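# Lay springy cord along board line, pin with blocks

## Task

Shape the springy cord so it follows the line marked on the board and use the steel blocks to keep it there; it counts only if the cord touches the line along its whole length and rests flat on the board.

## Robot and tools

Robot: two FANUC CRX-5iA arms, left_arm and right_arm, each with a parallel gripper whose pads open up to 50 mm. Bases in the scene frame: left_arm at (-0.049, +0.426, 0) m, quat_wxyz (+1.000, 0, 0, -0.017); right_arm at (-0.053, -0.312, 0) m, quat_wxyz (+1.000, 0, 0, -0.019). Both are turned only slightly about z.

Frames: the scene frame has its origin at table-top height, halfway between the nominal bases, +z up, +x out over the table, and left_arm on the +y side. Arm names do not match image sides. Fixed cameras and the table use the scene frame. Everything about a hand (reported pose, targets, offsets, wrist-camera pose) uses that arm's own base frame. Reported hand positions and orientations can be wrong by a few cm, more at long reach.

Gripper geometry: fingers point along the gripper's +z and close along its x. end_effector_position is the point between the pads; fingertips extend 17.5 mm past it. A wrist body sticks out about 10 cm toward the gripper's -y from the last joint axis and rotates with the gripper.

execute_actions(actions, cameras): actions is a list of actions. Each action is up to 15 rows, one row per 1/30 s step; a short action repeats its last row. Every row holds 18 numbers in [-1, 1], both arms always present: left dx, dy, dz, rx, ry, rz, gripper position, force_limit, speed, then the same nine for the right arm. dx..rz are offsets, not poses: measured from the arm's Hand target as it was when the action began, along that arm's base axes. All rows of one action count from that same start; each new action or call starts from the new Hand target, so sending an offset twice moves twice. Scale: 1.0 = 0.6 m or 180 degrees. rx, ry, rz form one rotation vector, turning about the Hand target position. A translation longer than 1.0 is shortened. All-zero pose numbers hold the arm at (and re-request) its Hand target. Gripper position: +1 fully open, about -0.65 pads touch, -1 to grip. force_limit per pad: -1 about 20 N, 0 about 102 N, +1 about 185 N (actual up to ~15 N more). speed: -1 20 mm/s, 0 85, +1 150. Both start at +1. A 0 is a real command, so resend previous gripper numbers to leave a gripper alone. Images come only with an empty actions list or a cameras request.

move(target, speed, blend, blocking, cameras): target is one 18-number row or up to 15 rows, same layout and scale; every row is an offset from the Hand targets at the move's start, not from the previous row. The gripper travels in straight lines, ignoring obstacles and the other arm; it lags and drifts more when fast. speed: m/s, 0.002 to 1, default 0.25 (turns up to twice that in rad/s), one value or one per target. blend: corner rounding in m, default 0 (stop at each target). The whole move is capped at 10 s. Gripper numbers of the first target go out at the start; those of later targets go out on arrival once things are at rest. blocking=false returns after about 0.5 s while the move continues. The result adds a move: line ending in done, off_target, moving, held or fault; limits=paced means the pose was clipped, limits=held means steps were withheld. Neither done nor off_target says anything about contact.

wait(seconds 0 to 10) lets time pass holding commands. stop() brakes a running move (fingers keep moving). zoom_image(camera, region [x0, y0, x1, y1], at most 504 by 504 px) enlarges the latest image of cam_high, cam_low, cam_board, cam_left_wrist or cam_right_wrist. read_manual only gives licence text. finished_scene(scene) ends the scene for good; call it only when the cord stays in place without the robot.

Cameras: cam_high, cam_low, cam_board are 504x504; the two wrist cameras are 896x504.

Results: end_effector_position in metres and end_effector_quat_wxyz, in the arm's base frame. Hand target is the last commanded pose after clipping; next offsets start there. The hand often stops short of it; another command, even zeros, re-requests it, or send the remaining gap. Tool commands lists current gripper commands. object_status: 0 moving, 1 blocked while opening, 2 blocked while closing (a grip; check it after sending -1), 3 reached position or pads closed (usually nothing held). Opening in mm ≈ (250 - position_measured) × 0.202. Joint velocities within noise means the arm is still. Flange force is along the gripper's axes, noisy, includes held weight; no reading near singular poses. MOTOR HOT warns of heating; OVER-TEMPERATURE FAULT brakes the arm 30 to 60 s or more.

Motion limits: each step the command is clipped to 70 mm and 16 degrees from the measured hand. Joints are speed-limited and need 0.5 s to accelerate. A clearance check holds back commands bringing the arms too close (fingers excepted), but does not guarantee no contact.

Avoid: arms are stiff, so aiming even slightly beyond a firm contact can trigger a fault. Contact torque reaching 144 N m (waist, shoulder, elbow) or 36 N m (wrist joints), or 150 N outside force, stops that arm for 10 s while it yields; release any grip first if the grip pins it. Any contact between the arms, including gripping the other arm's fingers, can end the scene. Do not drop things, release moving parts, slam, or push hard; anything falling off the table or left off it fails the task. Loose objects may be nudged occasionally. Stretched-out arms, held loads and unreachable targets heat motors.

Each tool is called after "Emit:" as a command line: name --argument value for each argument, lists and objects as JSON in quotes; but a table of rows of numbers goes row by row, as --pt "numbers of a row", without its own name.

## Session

Emit:
execute_actions --actions '[]'

Scene clock: 0.00 s.
left_arm: end_effector_position=(+0.6708, -0.1400, +0.3097) position_measured=3 object_status=3 end_effector_quat_wxyz=(+0.704, -0.065, +0.672, +0.223) | right_arm: end_effector_position=(+0.1621, +0.1577, +0.1716) position_measured=3 object_status=3 end_effector_quat_wxyz=(+0.016, -0.329, +0.944, +0.008)
Joint positions: left_arm=[-0.422 0.314 -0.642 0.88 1.248 0.898] | right_arm=[1.421 -0.683 -0.729 0.021 -1.495 0.82]
Joint velocities: within noise
Flange force (N): no reading
Hand target: left_arm +0.6708, -0.1400, +0.3097; +0.704, -0.065, +0.672, +0.223 | right_arm +0.1621, +0.1577, +0.1716; +0.016, -0.329, +0.944, +0.008
Tool commands: left_gripper/position=+1.0 left_gripper/force_limit=+1.0 left_gripper/speed=+1.0 right_gripper/position=+1.0 right_gripper/force_limit=+1.0 right_gripper/speed=+1.0

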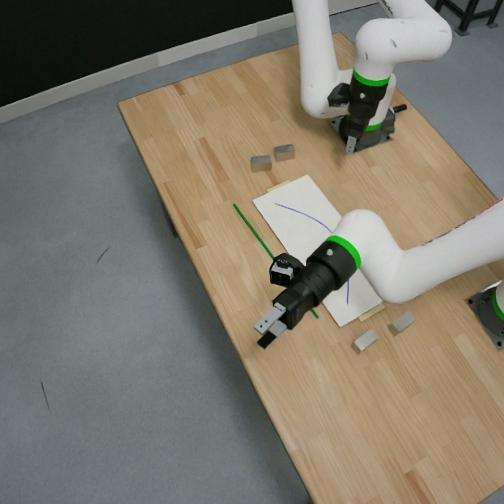

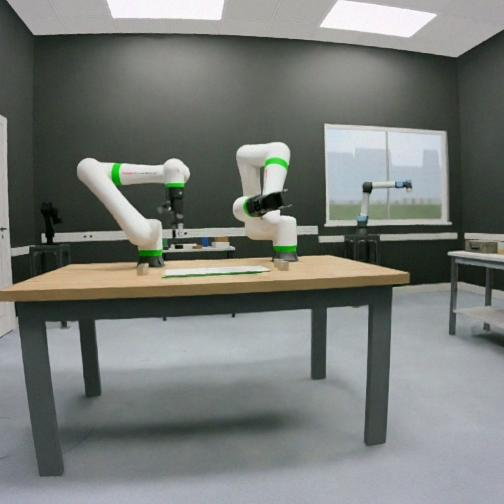

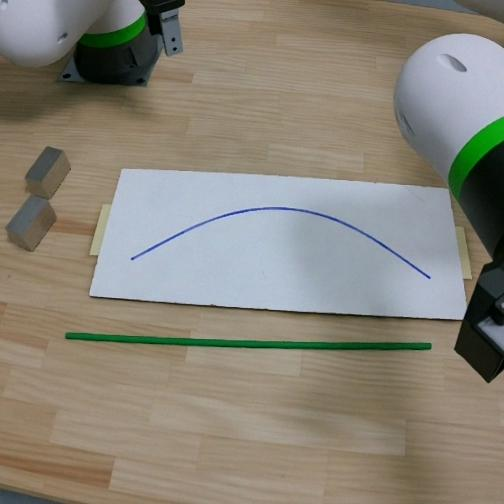

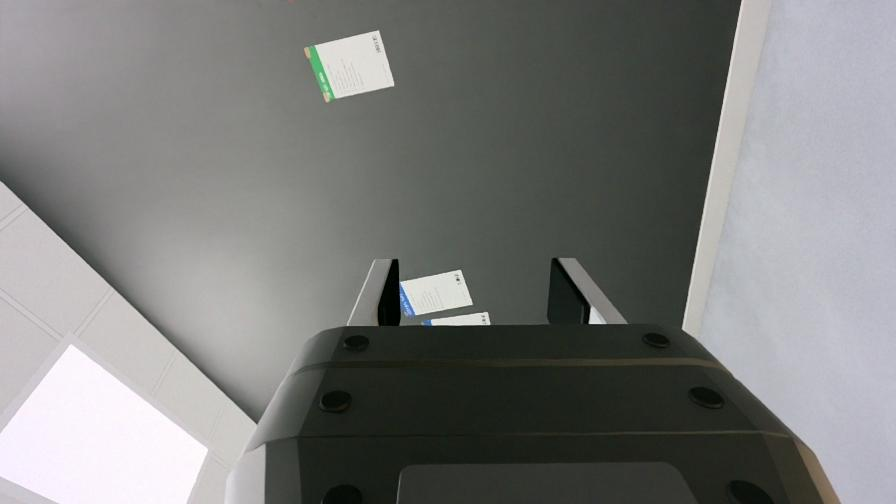

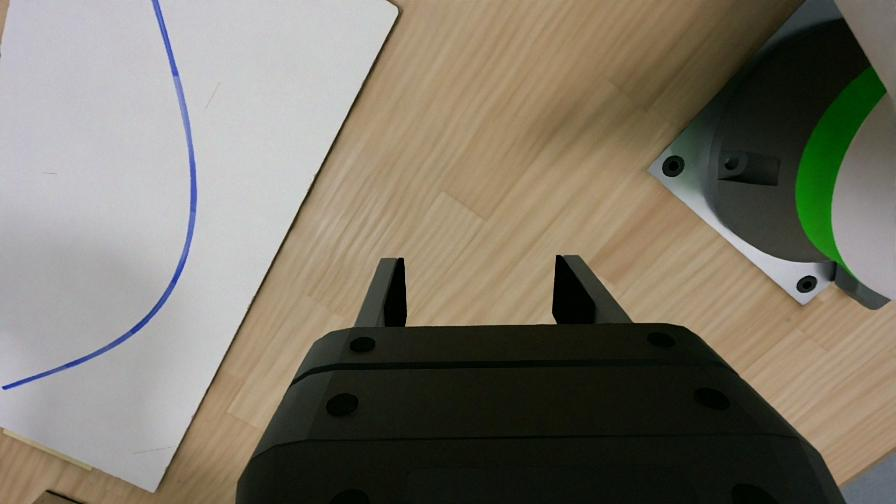

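Emit:
move --target '[-0.634,-0.419,0.156,0.270,0.521,-0.414,1,1,1,0.213,-0.263,0.05,0.0038,0.0134,-0.686,1,1,1]' --speed 0.35 --cameras '["cam_left_wrist","cam_right_wrist"]'

Emit:
zoom_image --camera "cam_left_wrist" --region '[240, 50, 660, 290]'

Emit:
zoom_image --camera "cam_left_wrist" --region '[596, 50, 896, 350]'

Scene clock: 5.43 s.
left_arm: end_effector_position=(+0.2904, -0.3914, +0.4033) position_measured=3 object_status=3 end_effector_quat_wxyz=(-0.001, +0.707, +0.707, -0.001) | right_arm: end_effector_position=(+0.2899, -0.0001, +0.2016) position_measured=3 object_status=3 end_effector_quat_wxyz=(+0.000, +0.676, +0.737, +0.000)
Joint positions: left_arm=[-1.201 0.145 0.446 3.144 1.872 -1.94] | right_arm=[0.465 -0.424 -0.524 0.001 -1.472 -0.379]
Flange force (N): left_arm=[3.6 0.6 2.7] | right_arm=[4.0 -2.1 -1.0]
Hand target: left_arm +0.2904, -0.3914, +0.4033; -0.001, +0.707, +0.707, -0.001 | right_arm +0.2899, -0.0001, +0.2016; +0.000, +0.676, +0.737, +0.000
Off the commanded pose: left_arm 0.000 m, 0 deg | right_arm 0.000 m, 0 deg.
move: done
Images, in order (width x height): cam_left_wrist 896x504, cam_right_wrist 896x504.

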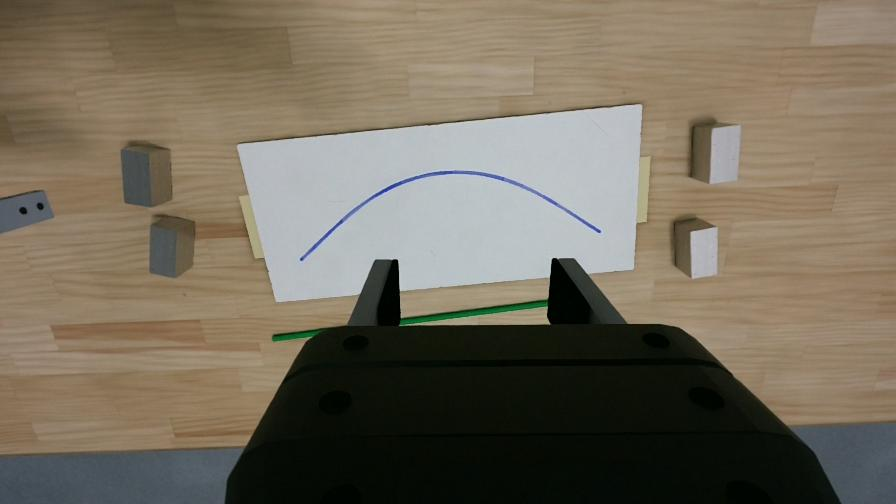

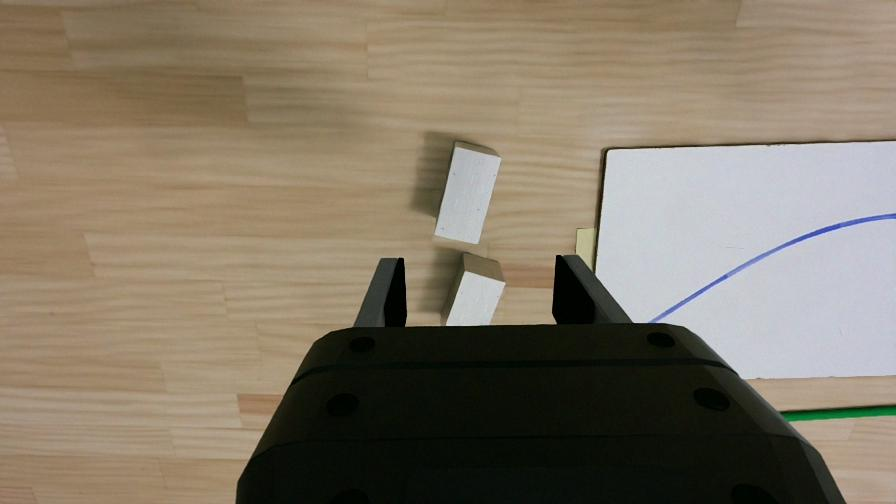

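Scaled by 1.200.

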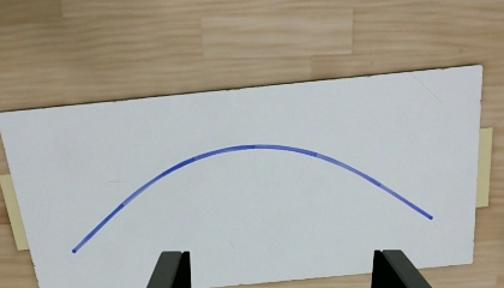

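Scaled by 1.680.

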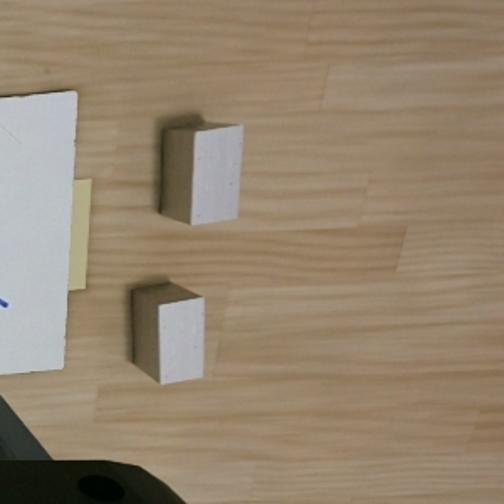

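Emit:
move --target '[0.3593,-0.0543,-0.572,0,0,0.5467,1,-0.8,0,0,0,0,0,0,0,1,-0.5,0]' --speed 0.35 --cameras '["cam_left_wrist","cam_board"]'

Scene clock: 14.97 s.
left_arm: end_effector_position=(+0.5060, -0.4240, +0.0601) position_measured=3 object_status=3 end_effector_quat_wxyz=(+0.000, -0.073, +0.997, -0.001) | right_arm: end_effector_position=(+0.2899, -0.0001, +0.2016) position_measured=3 object_status=3 end_effector_quat_wxyz=(+0.000, +0.676, +0.737, +0.000)
Joint positions: left_arm=[-0.895 0.628 0.291 3.143 1.232 -0.53] | right_arm=[0.465 -0.424 -0.524 0.001 -1.472 -0.379]
Flange force (N): left_arm=[0.5 3.7 -0.1] | right_arm=[3.5 -0.1 -1.0]
Hand target: left_arm +0.5060, -0.4240, +0.0601; +0.000, -0.073, +0.997, -0.001 | right_arm +0.2899, -0.0001, +0.2016; +0.000, +0.676, +0.737, +0.000
Off the commanded pose: left_arm 0.000 m, 0 deg | right_arm 0.000 m, 0 deg.
move: done
Images, in order (width x height): cam_board 504x504, cam_left_wrist 896x504.

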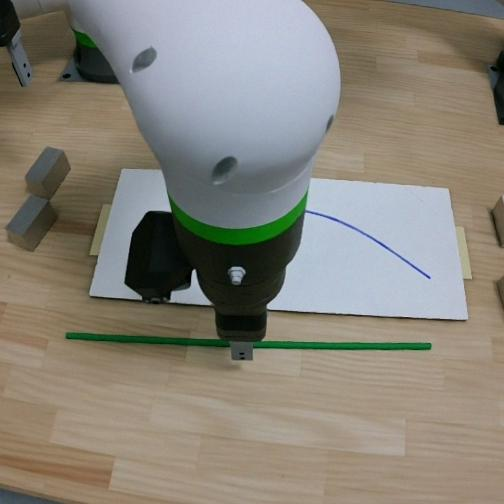

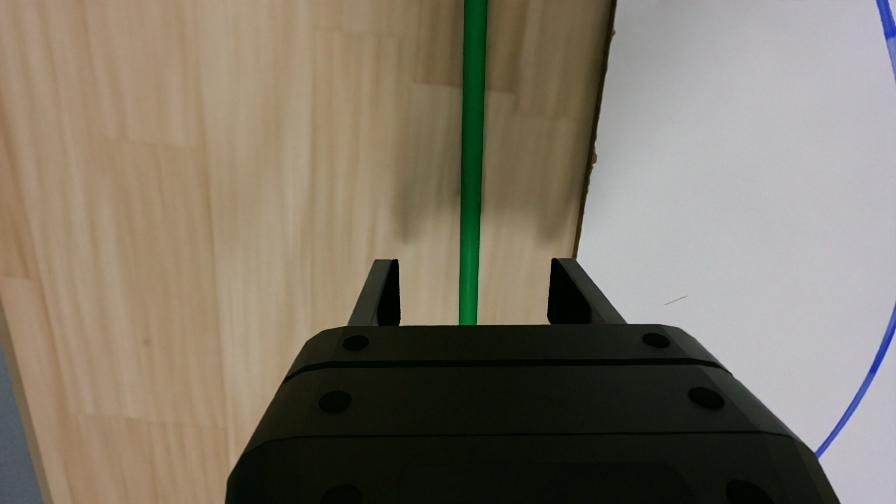

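Emit:
move --pt "0.0005 0.01 -0.063 0 0 0 1 -0.8 0 0 0 0 0 0 0 1 -0.5 0" --pt "0.0005 0.01 -0.063 0 0 0 -1 -0.8 -0.5 0 0 0 0 0 0 1 -0.5 0" --pt "0.0005 0.01 0.07 0 0 0 -1 -0.8 -0.5 0 0 0 0 0 0 1 -0.5 0" --pt "-0.3167 0.025 0.01 0 0 -0.0135 -1 -0.8 -0.5 0 0 0 0 0 0 1 -0.5 0" --speed '[0.12,0.1,0.15,0.25]' --cameras '["cam_left_wrist","cam_board"]'

Emit:
zoom_image --camera "cam_left_wrist" --region '[380, 0, 600, 330]'

Scene clock: 19.97 s.
left_arm: end_effector_position=(+0.3160, -0.4090, +0.0661) position_measured=215 object_status=2 end_effector_quat_wxyz=(+0.000, -0.052, +0.999, -0.001) | right_arm: end_effector_position=(+0.2899, -0.0001, +0.2016) position_measured=3 object_status=3 end_effector_quat_wxyz=(+0.000, +0.676, +0.737, +0.000)
Joint positions: left_arm=[-1.167 0.291 -0.186 3.142 1.092 -0.3] | right_arm=[0.465 -0.424 -0.524 0.001 -1.472 -0.379]
Flange force (N): left_arm=[-1.6 4.0 0.3] | right_arm=[4.1 -0.9 -1.5]
Hand target: left_arm +0.3160, -0.4090, +0.0661; +0.000, -0.052, +0.999, -0.001 | right_arm +0.2899, -0.0001, +0.2016; +0.000, +0.676, +0.737, +0.000
Off the commanded pose: left_arm 0.000 m, 0 deg | right_arm 0.000 m, 0 deg.
move: done
Images, in order (width x height): cam_board 504x504, cam_left_wrist 896x504.

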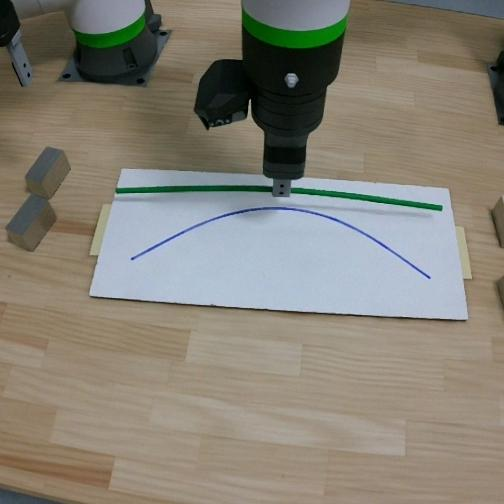

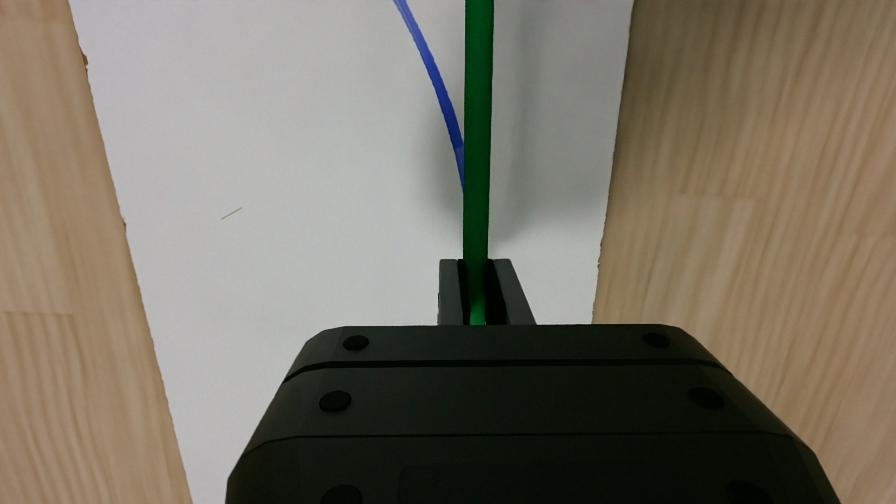

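Scaled by 1.527.

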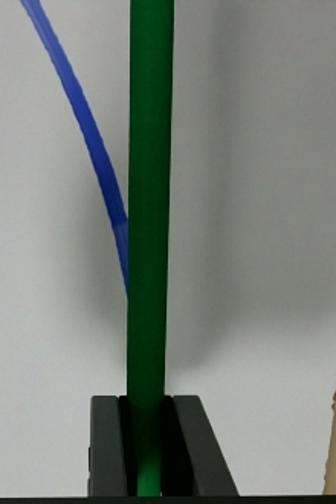

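Emit:
move --pt "0 0 -0.0643 0 0 0 -1 -0.8 -0.5 0 0 0 0 0 0 1 -0.5 0" --pt "0 0 -0.0643 0 0 0 0 -0.8 -0.8 0 0 0 0 0 0 1 -0.5 0" --pt "0 0 0.1 0 0 0 1 -0.5 0 0 0 0 0 0 0 1 -0.5 0" --pt "0.1517 0.5208 0.1 0 0 -0.468 1 -0.5 0 0 0 0 0 0 0 1 -0.5 0" --speed '[0.1,0.1,0.2,0.35]' --cameras '["cam_left_wrist","cam_board"]'

Emit:
zoom_image --camera "cam_board" --region '[200, 170, 350, 240]'

Scene clock: 26.93 s.
left_arm: end_effector_position=(+0.4070, -0.0965, +0.1261) position_measured=3 object_status=3 end_effector_quat_wxyz=(-0.001, +0.631, +0.776, -0.001) | right_arm: end_effector_position=(+0.2899, -0.0001, +0.2016) position_measured=3 object_status=3 end_effector_quat_wxyz=(+0.000, +0.676, +0.737, +0.000)
Joint positions: left_arm=[-0.548 -0.007 -0.374 3.143 1.206 -2.39] | right_arm=[0.465 -0.424 -0.524 0.001 -1.472 -0.379]
Flange force (N): left_arm=[3.4 0.2 0.2] | right_arm=[3.9 -0.6 -1.0]
Hand target: left_arm +0.4070, -0.0965, +0.1261; -0.001, +0.631, +0.776, -0.001 | right_arm +0.2899, -0.0001, +0.2016; +0.000, +0.676, +0.737, +0.000
Off the commanded pose: left_arm 0.000 m, 0 deg | right_arm 0.000 m, 0 deg.
move: done
Images, in order (width x height): cam_board 504x504, cam_left_wrist 896x504.

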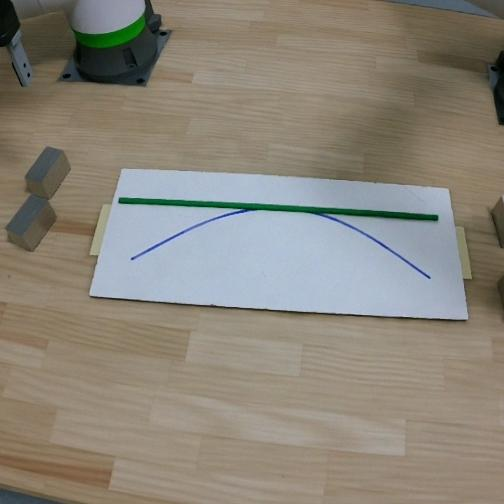

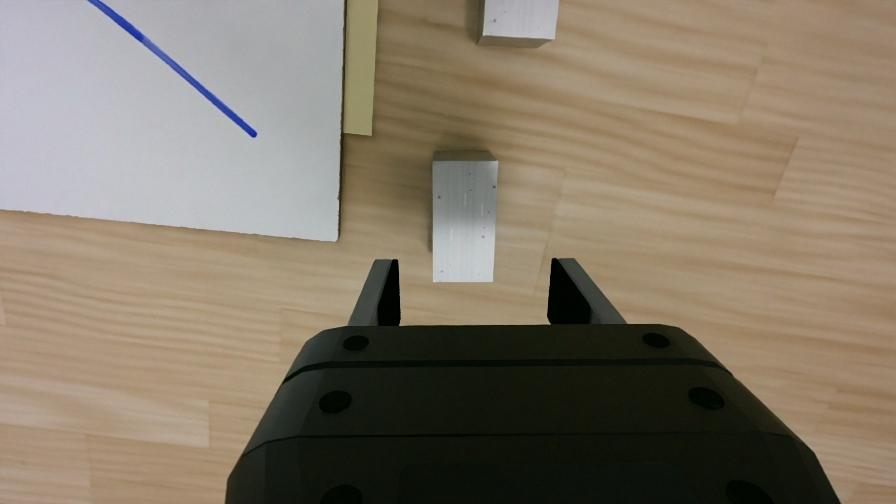

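Scaled by 3.360.

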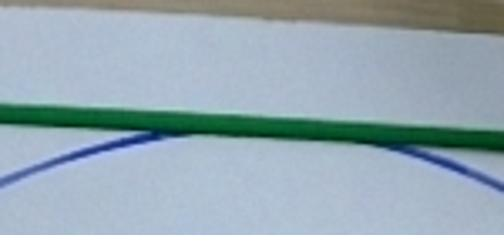

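Emit:
move --pt "-0.0017 -0.0028 -0.1515 0 0 -0.003 1 -0.5 0 0 0 0 0 0 0 1 -0.5 0" --pt "-0.0017 -0.0028 -0.1515 0 0 -0.003 -1 -0.5 -0.5 0 0 0 0 0 0 1 -0.5 0" --pt "-0.0017 -0.0028 0 0 0 -0.003 -1 -0.5 -0.5 0 0 0 0 0 0 1 -0.5 0" --pt "-0.1175 -0.5208 0 0 0 0.4667 -1 -0.5 -0.5 0 0 0 0 0 0 1 -0.5 0" --pt "-0.1175 -0.5208 -0.1407 0 0 0.4667 -1 -0.5 -0.5 0 0 0 0 0 0 1 -0.5 0" --speed '[0.2,0.1,0.2,0.35,0.12]' --cameras '["cam_left_wrist","cam_board"]'

Emit:
zoom_image --camera "cam_board" --region '[180, 130, 380, 270]'

Scene clock: 34.00 s.
left_arm: end_effector_position=(+0.3365, -0.4090, +0.0417) position_measured=104 object_status=2 end_effector_quat_wxyz=(+0.000, -0.050, +0.999, -0.001) | right_arm: end_effector_position=(+0.2899, -0.0001, +0.2016) position_measured=3 object_status=3 end_effector_quat_wxyz=(+0.000, +0.676, +0.737, +0.000)
Joint positions: left_arm=[-1.13 0.348 -0.173 3.143 1.047 -0.341] | right_arm=[0.465 -0.424 -0.524 0.001 -1.472 -0.379]
Flange force (N): left_arm=[0.8 2.9 -3.3] | right_arm=[4.4 -1.7 -1.0]
Hand target: left_arm +0.3365, -0.4090, +0.0416; +0.000, -0.050, +0.999, -0.001 | right_arm +0.2899, -0.0001, +0.2016; +0.000, +0.676, +0.737, +0.000
Off the commanded pose: left_arm 0.000 m, 0 deg | right_arm 0.000 m, 0 deg.
move: done
Images, in order (width x height): cam_board 504x504, cam_left_wrist 896x504.

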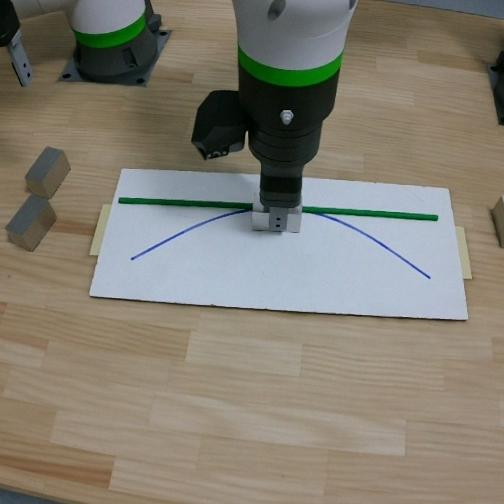

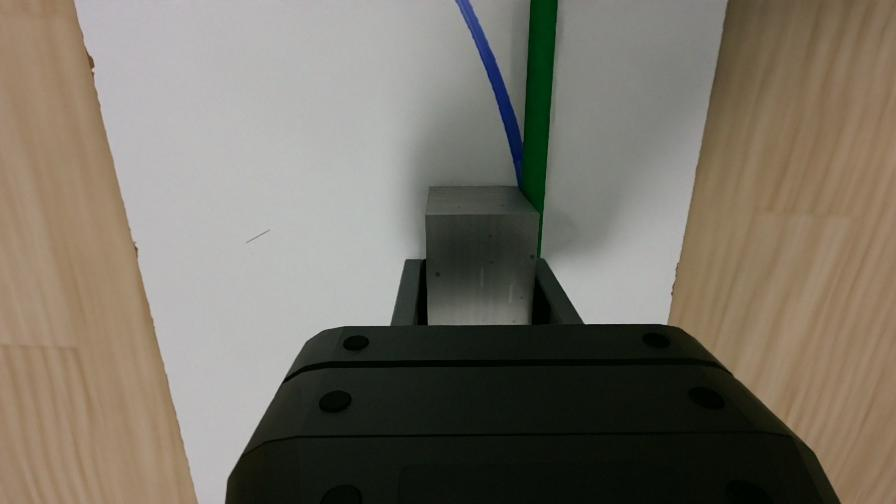

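Scaled by 2.520.

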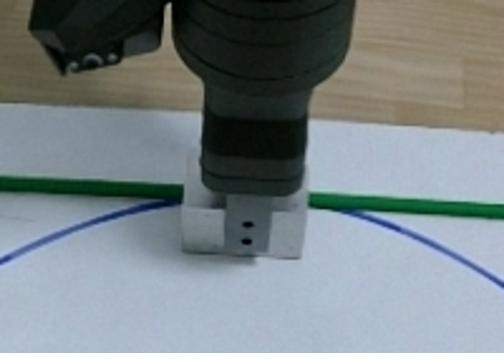

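Emit:
move --pt "0.0033 0 0.001 0 0 0 -1 -0.5 -0.5 0 0 0 0 0 0 1 -0.5 0" --pt "0.0033 0 0.0003 0 0 0 0.8 -0.5 -0.8 0 0 0 0 0 0 1 -0.5 0" --pt "0.0033 0 0.1407 0 0 0 1 -0.5 0 0 0 0 0 0 0 1 -0.5 0" --pt "-0.0708 0.52 0.1407 0 0 -0.478 1 -0.5 0 0 0 0 0 0 0 1 -0.5 0" --speed '[0.03,0.1,0.2,0.35]' --cameras '["cam_left_wrist","cam_board"]'

Emit:
zoom_image --camera "cam_board" --region '[180, 130, 380, 270]'

Scene clock: 41.10 s.
left_arm: end_effector_position=(+0.2940, -0.0970, +0.1261) position_measured=3 object_status=3 end_effector_quat_wxyz=(-0.001, +0.645, +0.764, -0.001) | right_arm: end_effector_position=(+0.2899, -0.0001, +0.2016) position_measured=3 object_status=3 end_effector_quat_wxyz=(+0.000, +0.676, +0.737, +0.000)
Joint positions: left_arm=[-0.75 -0.314 -0.632 3.143 1.255 -2.223] | right_arm=[0.465 -0.424 -0.524 0.001 -1.472 -0.379]
Flange force (N): left_arm=[4.9 2.3 0.1] | right_arm=[3.9 -0.3 -1.0]
Hand target: left_arm +0.2940, -0.0970, +0.1261; -0.001, +0.645, +0.764, -0.001 | right_arm +0.2899, -0.0001, +0.2016; +0.000, +0.676, +0.737, +0.000
Off the commanded pose: left_arm 0.000 m, 0 deg | right_arm 0.000 m, 0 deg.
move: done
Images, in order (width x height): cam_board 504x504, cam_left_wrist 896x504.

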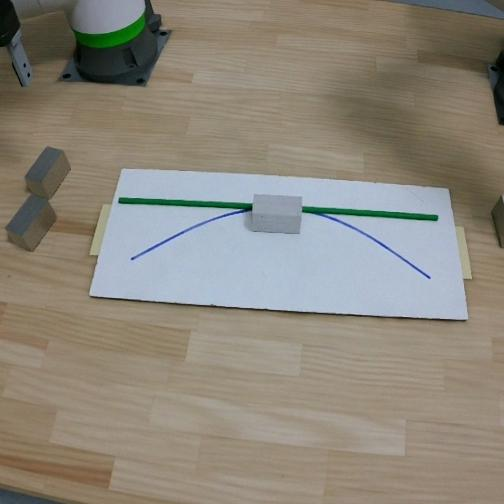

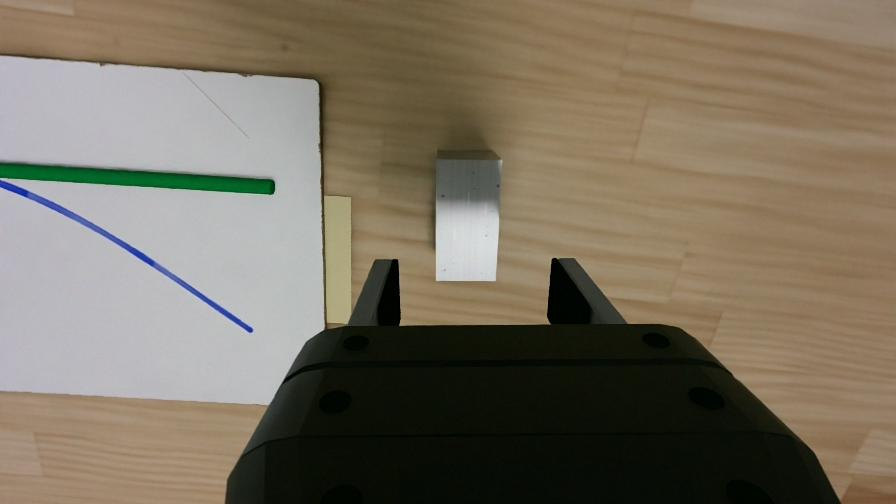

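Scaled by 2.520.

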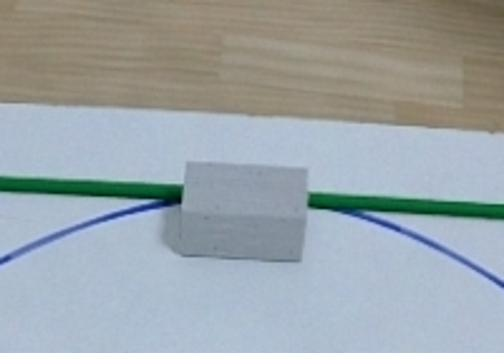

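Emit:
move --pt "-0.0033 0 -0.1515 0 0 -0.0045 1 -0.5 0 0.0035 0.0105 -0.126 0 0 -0.0717 1 -0.5 0" --pt "-0.0033 0 -0.1515 0 0 -0.0045 -1 -0.5 -0.5 0.0035 0.0105 -0.278 0 0 -0.0717 1 -0.5 0" --pt "-0.0033 0 0 0 0 -0.0045 -1 -0.5 -0.5 0.0035 0.0105 -0.278 0 0 -0.0717 -1 -0.5 -0.5" --pt "-0.033 -0.1857 0 0 0 0.4783 -1 -0.5 -0.5 0.0035 0.0105 -0.118 0 0 -0.0717 -1 -0.5 -0.5" --speed '[0.2,0.2,0.2,0.3]' --cameras '["cam_right_wrist","cam_board"]'

Scene clock: 50.13 s.
left_arm: end_effector_position=(+0.2742, -0.2084, +0.1260) position_measured=104 object_status=2 end_effector_quat_wxyz=(+0.000, -0.051, +0.999, -0.001) | right_arm: end_effector_position=(+0.2920, +0.0062, +0.1308) position_measured=104 object_status=2 end_effector_quat_wxyz=(+0.000, +0.754, +0.656, +0.000)
Joint positions: left_arm=[-1.036 -0.212 -0.556 3.143 1.224 -0.434] | right_arm=[0.483 -0.377 -0.662 0 -1.286 -0.622]
Flange force (N): left_arm=[-2.8 3.6 5.8] | right_arm=[3.3 -2.5 3.9]
Hand target: left_arm +0.2742, -0.2084, +0.1261; +0.000, -0.051, +0.999, -0.001 | right_arm +0.2920, +0.0062, +0.1308; +0.000, +0.754, +0.656, +0.000
Off the commanded pose: left_arm 0.000 m, 0 deg | right_arm 0.000 m, 0 deg.
move: done
Images, in order (width x height): cam_board 504x504, cam_right_wrist 896x504.

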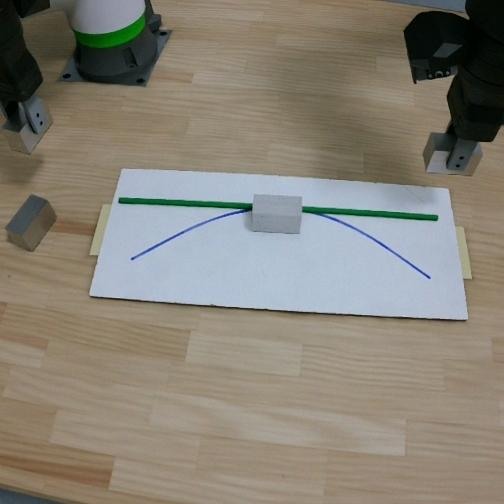

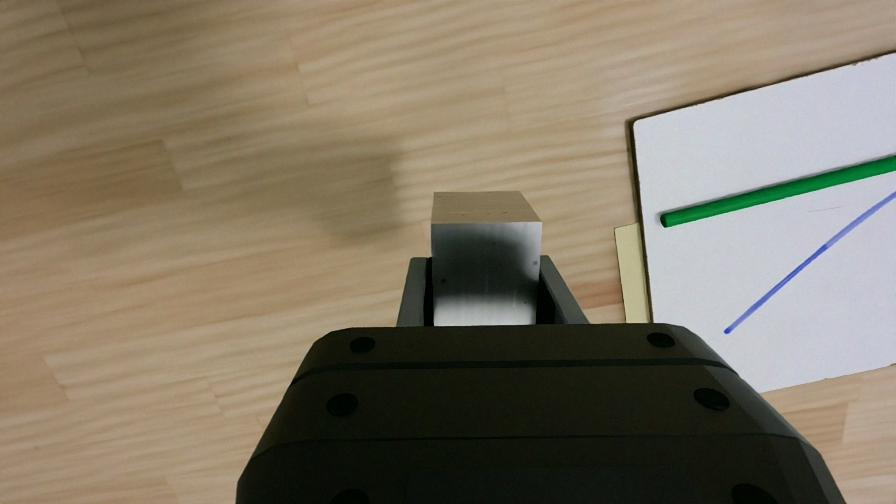

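Emit:
move --pt "0 0 0 0 0 0 -1 -0.5 -0.5 0.0457 0.127 0 0 0 0.5787 -1 -0.5 -0.5" --pt "0 0 0 0 0 0 -1 -0.5 -0.5 0.0457 0.127 -0.1472 0 0 0.5787 -1 -0.5 -0.5" --pt "0 0 0 0 0 0 -1 -0.5 -0.5 0.0432 0.1502 -0.1472 0 0 0.5787 -1 -0.5 -0.5" --pt "0 0 0 0 0 0 -1 -0.5 -0.5 0.0453 0.1303 -0.1472 0 0 0.5787 -1 -0.5 -0.5" --pt "0 0 0 0 0 0 -1 -0.5 -0.5 -0.0048 0.1303 -0.1472 0 0 0.5787 -1 -0.5 -0.5" --pt "0 0 -0.139 0 0 0 -1 -0.5 -0.5 -0.0048 0.2155 -0.1472 0 0 0.5787 -1 -0.5 -0.5" --speed '[0.35,0.2,0.06,0.1,0.1,0.1]' --cameras '["cam_right_wrist","cam_board","cam_left_wrist"]'

Scene clock: 58.03 s.
left_arm: end_effector_position=(+0.2742, -0.2084, +0.0427) position_measured=104 object_status=2 end_effector_quat_wxyz=(+0.000, -0.051, +0.999, -0.001) | right_arm: end_effector_position=(+0.2891, +0.1355, +0.0425) position_measured=104 object_status=2 end_effector_quat_wxyz=(+0.000, -0.054, +0.999, +0.000)
Joint positions: left_arm=[-1.036 -0.101 -0.68 3.143 0.989 -0.434] | right_arm=[0.858 -0.173 -0.743 0.001 -1.001 0.821]
Flange force (N): left_arm=[-3.6 3.4 5.4] | right_arm=[2.0 2.2 4.3]
Hand target: left_arm +0.2742, -0.2084, +0.0427; +0.000, -0.051, +0.999, -0.001 | right_arm +0.2891, +0.1355, +0.0425; +0.000, -0.054, +0.999, +0.000
Off the commanded pose: left_arm 0.000 m, 0 deg | right_arm 0.000 m, 0 deg.
move: done
Images, in order (width x height): cam_board 504x504, cam_left_wrist 896x504, cam_right_wrist 896x504.

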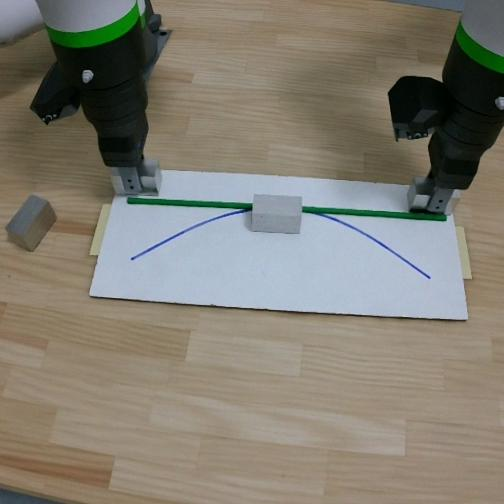

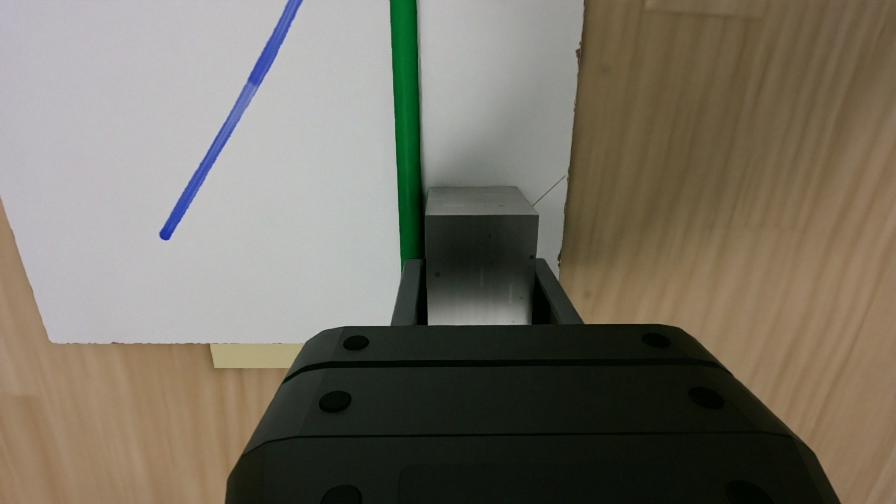

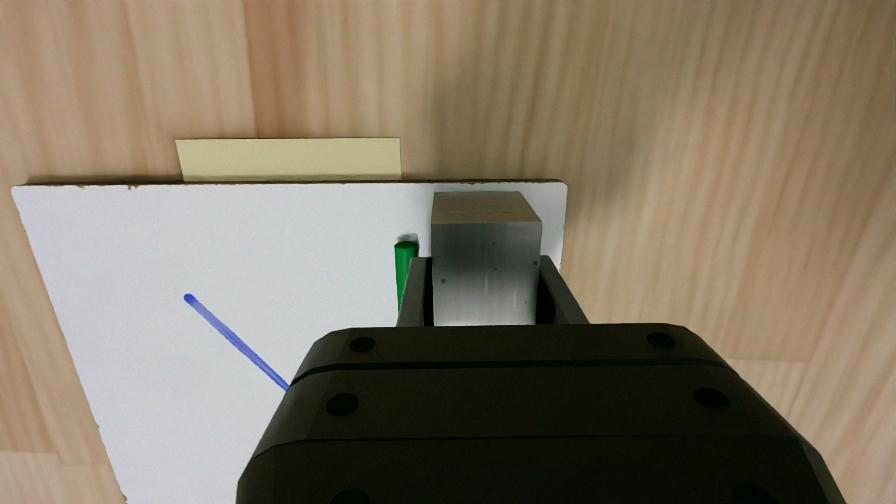

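Emit:
move --pt "-0.0087 0.094 0 0 0 0 -1 -0.5 -0.5 0 0 0 0 0 0 -1 -0.5 -0.5" --pt "0.0308 0.094 0 0 0 0 -1 -0.5 -0.5 0 0 0 0 0 0 -1 -0.5 -0.5" --pt "0.0335 0.0723 0 0 0 0 -1 -0.5 -0.5 0 0 0 0 0 0 -1 -0.5 -0.5" --pt "0.0308 0.0823 0 0 0 0 -1 -0.5 -0.5 0 0 0 0 0 0 -1 -0.5 -0.5" --pt "-0.0087 0.0823 0 0 0 0 -1 -0.5 -0.5 0 0 0 0 0 0 -1 -0.5 -0.5" --pt "0 -0.0017 0 0 0 0 -1 -0.5 -0.5 0 0 0 0 0 0 -1 -0.5 -0.5" --speed '[0.12,0.1,0.05,0.1,0.1,0.12]' --cameras '["cam_board"]'

Emit:
move --target '[0.1572,0.0018,0,0,0,-0.2044,-1,-0.5,-0.5,0.1468,0.0387,0,0,0,0.2072,-1,-0.5,-0.5]' --speed 0.08 --cameras '["cam_board","cam_left_wrist","cam_right_wrist"]'

Emit:
zoom_image --camera "cam_board" --region '[80, 150, 480, 320]'

Scene clock: 62.67 s.
left_arm: end_effector_position=(+0.2742, -0.2094, +0.0427) position_measured=104 object_status=2 end_effector_quat_wxyz=(+0.000, -0.051, +0.999, -0.001) | right_arm: end_effector_position=(+0.2891, +0.1355, +0.0425) position_measured=104 object_status=2 end_effector_quat_wxyz=(+0.000, -0.054, +0.999, +0.000)
Joint positions: left_arm=[-1.037 -0.099 -0.679 3.143 0.989 -0.433] | right_arm=[0.858 -0.173 -0.743 0.001 -1.001 0.821]
Flange force (N): left_arm=[-2.8 4.2 5.1] | right_arm=[2.1 2.5 4.4]
Hand target: left_arm +0.2742, -0.2094, +0.0427; +0.000, -0.051, +0.999, -0.001 | right_arm +0.2891, +0.1355, +0.0425; +0.000, -0.054, +0.999, +0.000
Off the commanded pose: left_arm 0.000 m, 0 deg | right_arm 0.000 m, 0 deg.
move: done
Images, in order (width x height): cam_board 504x504.

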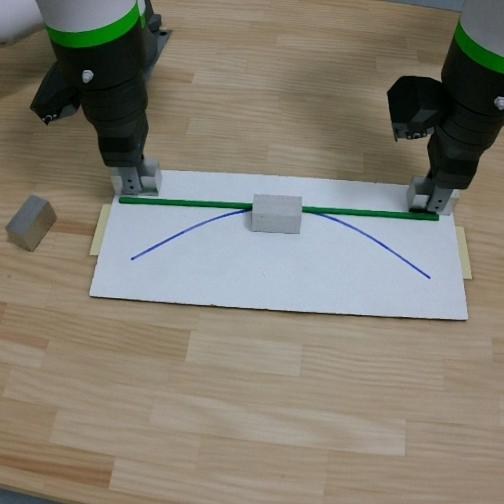

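Scene clock: 67.07 s.
left_arm: end_effector_position=(+0.3686, -0.2083, +0.0427) position_measured=104 object_status=2 end_effector_quat_wxyz=(+0.000, +0.267, +0.964, -0.001) | right_arm: end_effector_position=(+0.3772, +0.1587, +0.0425) position_measured=104 object_status=2 end_effector_quat_wxyz=(+0.000, -0.371, +0.929, +0.000)
Joint positions: left_arm=[-0.825 0.106 -0.473 3.144 0.991 -1.288] | right_arm=[0.722 0.071 -0.513 0 -0.986 1.609]
Flange force (N): left_arm=[1.0 3.7 5.8] | right_arm=[0.7 3.4 3.5]
Hand target: left_arm +0.3686, -0.2083, +0.0427; +0.000, +0.267, +0.964, -0.001 | right_arm +0.3772, +0.1587, +0.0425; +0.000, -0.371, +0.929, +0.000
Off the commanded pose: left_arm 0.000 m, 0 deg | right_arm 0.000 m, 0 deg.
move: done
Images, in order (width x height): cam_board 504x504, cam_left_wrist 896x504, cam_right_wrist 896x504.

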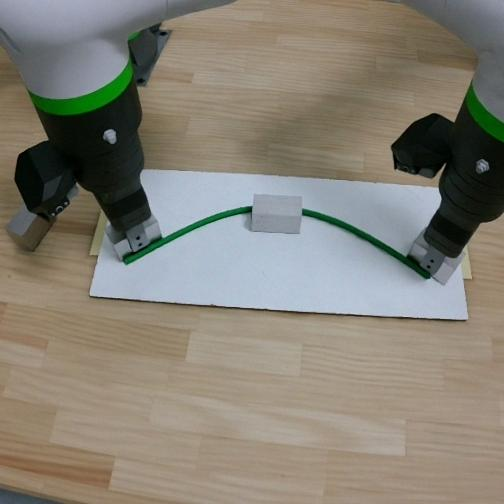

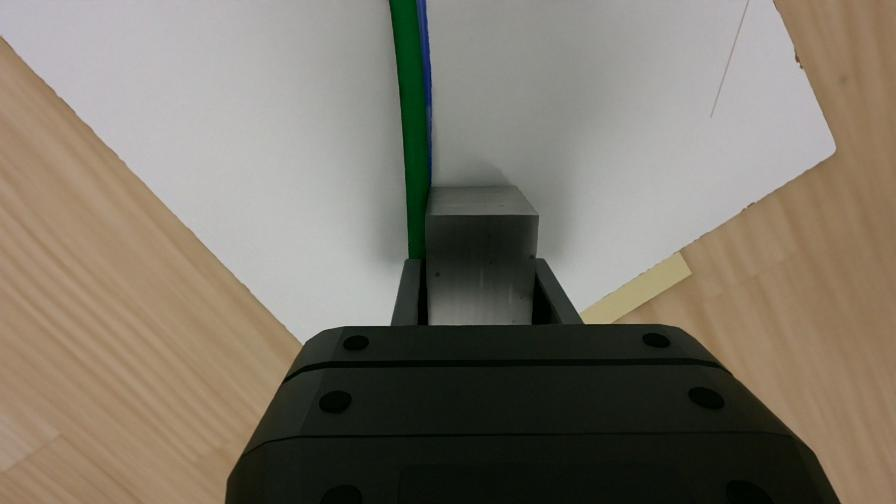

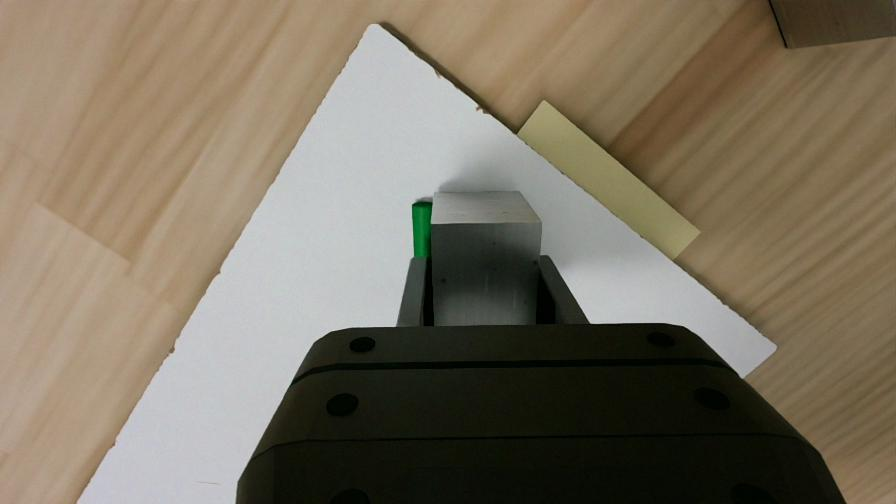

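Scaled by 1.260.

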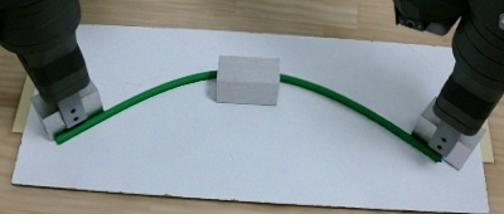

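Emit:
zoom_image --camera "cam_board" --region '[380, 220, 480, 300]'

Emit:
zoom_image --camera "cam_board" --region '[90, 200, 290, 290]'

Scaled by 5.040.

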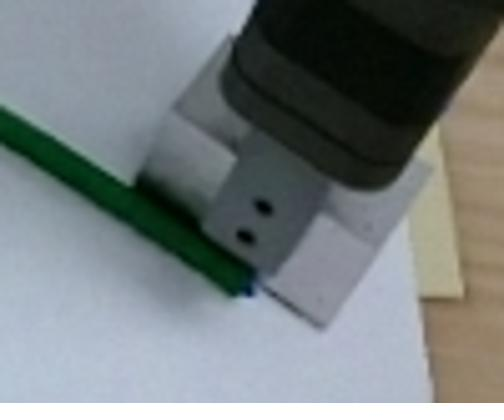

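Scaled by 2.520.

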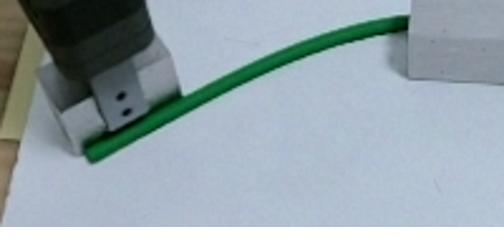

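Emit:
move --pt "0 0 0 0 0 0 -1 -0.5 -0.5 0 0 -0.001 0 0 0 -1 -0.5 -0.5" --pt "0 0 0 0 0 0 -1 -0.5 -0.5 0 0 -0.001 0 0 0 0.6 -0.5 -0.9" --pt "0 0 0 0 0 0 -1 -0.5 -0.5 0 0 0.09 0 0 0 0.6 -0.5 -0.9" --pt "0 0 0 0 0 0 -1 -0.5 -0.5 0.077 -0.0252 0.09 0 0 0 -0.66 -0.5 -0.5" --speed '[0.05,0.05,0.2,0.2]'

Emit:
move --pt "0 0 0 0 0 0 -1 -0.5 -0.5 0 0 -0.1183 0 0 0 -0.66 -0.5 -0.5" --pt "0 0 0 0 0 0 -1 -0.5 -0.5 -0.0147 0.0157 -0.1183 0 0 0 -0.66 -0.5 -0.5" --speed '[0.12,0.03]' --cameras '["cam_board","cam_right_wrist"]'

Emit:
zoom_image --camera "cam_board" --region '[380, 220, 480, 300]'

Emit:
zoom_image --camera "cam_board" --region '[90, 200, 190, 290]'

Scene clock: 74.00 s.
left_arm: end_effector_position=(+0.3686, -0.2083, +0.0427) position_measured=104 object_status=2 end_effector_quat_wxyz=(+0.000, +0.267, +0.964, -0.001) | right_arm: end_effector_position=(+0.4234, +0.1436, +0.0965) position_measured=251 object_status=3 end_effector_quat_wxyz=(+0.000, -0.371, +0.929, +0.000)
Joint positions: left_arm=[-0.825 0.106 -0.473 3.144 0.991 -1.288] | right_arm=[0.622 0.093 -0.345 0 -1.132 1.708]
Flange force (N): left_arm=[1.0 3.7 5.2] | right_arm=[1.4 3.0 -1.8]
Hand target: left_arm +0.3686, -0.2083, +0.0427; +0.000, +0.267, +0.964, -0.001 | right_arm +0.4234, +0.1436, +0.0965; +0.000, -0.371, +0.929, +0.000
Off the commanded pose: left_arm 0.000 m, 0 deg | right_arm 0.000 m, 0 deg.
move: done

Scene clock: 75.50 s.
left_arm: end_effector_position=(+0.3686, -0.2083, +0.0427) position_measured=104 object_status=2 end_effector_quat_wxyz=(+0.000, +0.267, +0.964, -0.001) | right_arm: end_effector_position=(+0.4145, +0.1530, +0.0255) position_measured=251 object_status=3 end_effector_quat_wxyz=(+0.000, -0.371, +0.929, +0.000)
Joint positions: left_arm=[-0.825 0.106 -0.473 3.144 0.991 -1.288] | right_arm=[0.652 0.175 -0.442 0 -0.953 1.678]
Flange force (N): left_arm=[2.2 3.7 5.0] | right_arm=[0.3 2.3 -1.2]
Hand target: left_arm +0.3686, -0.2083, +0.0427; +0.000, +0.267, +0.964, -0.001 | right_arm +0.4145, +0.1530, +0.0255; +0.000, -0.371, +0.929, +0.000
Off the commanded pose: left_arm 0.000 m, 0 deg | right_arm 0.000 m, 0 deg.
move: done
Images, in order (width x height): cam_board 504x504, cam_right_wrist 896x504.

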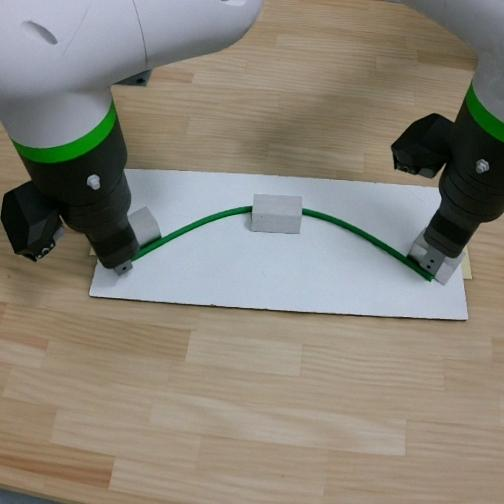

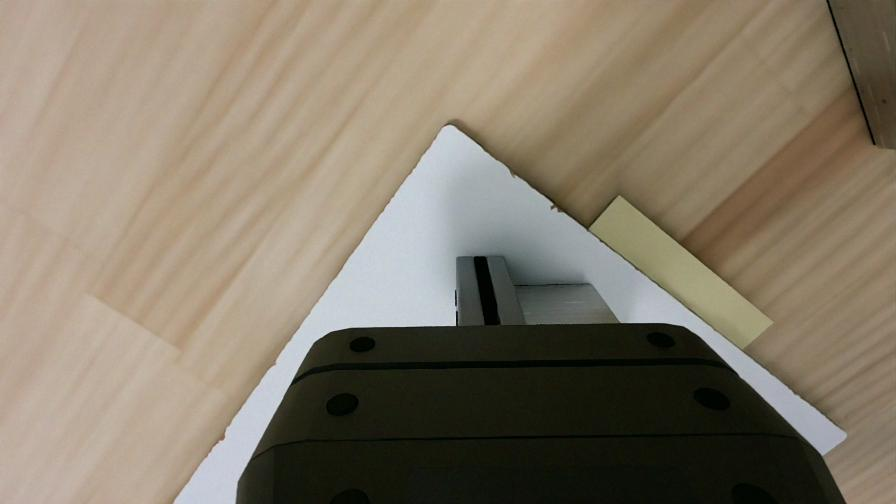

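Scaled by 5.040.

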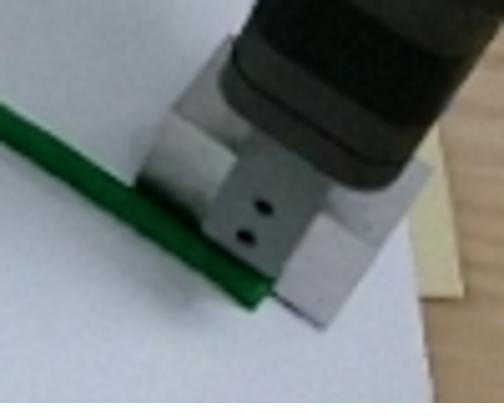

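Scaled by 5.040.

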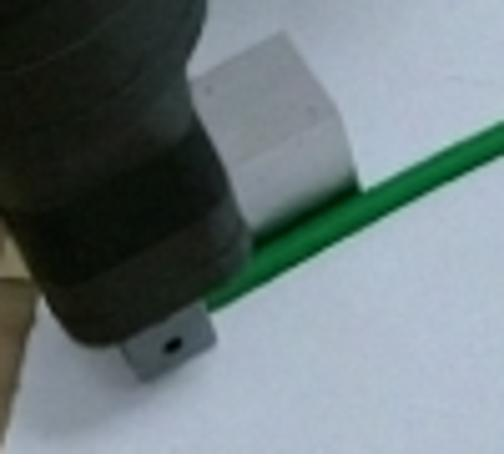

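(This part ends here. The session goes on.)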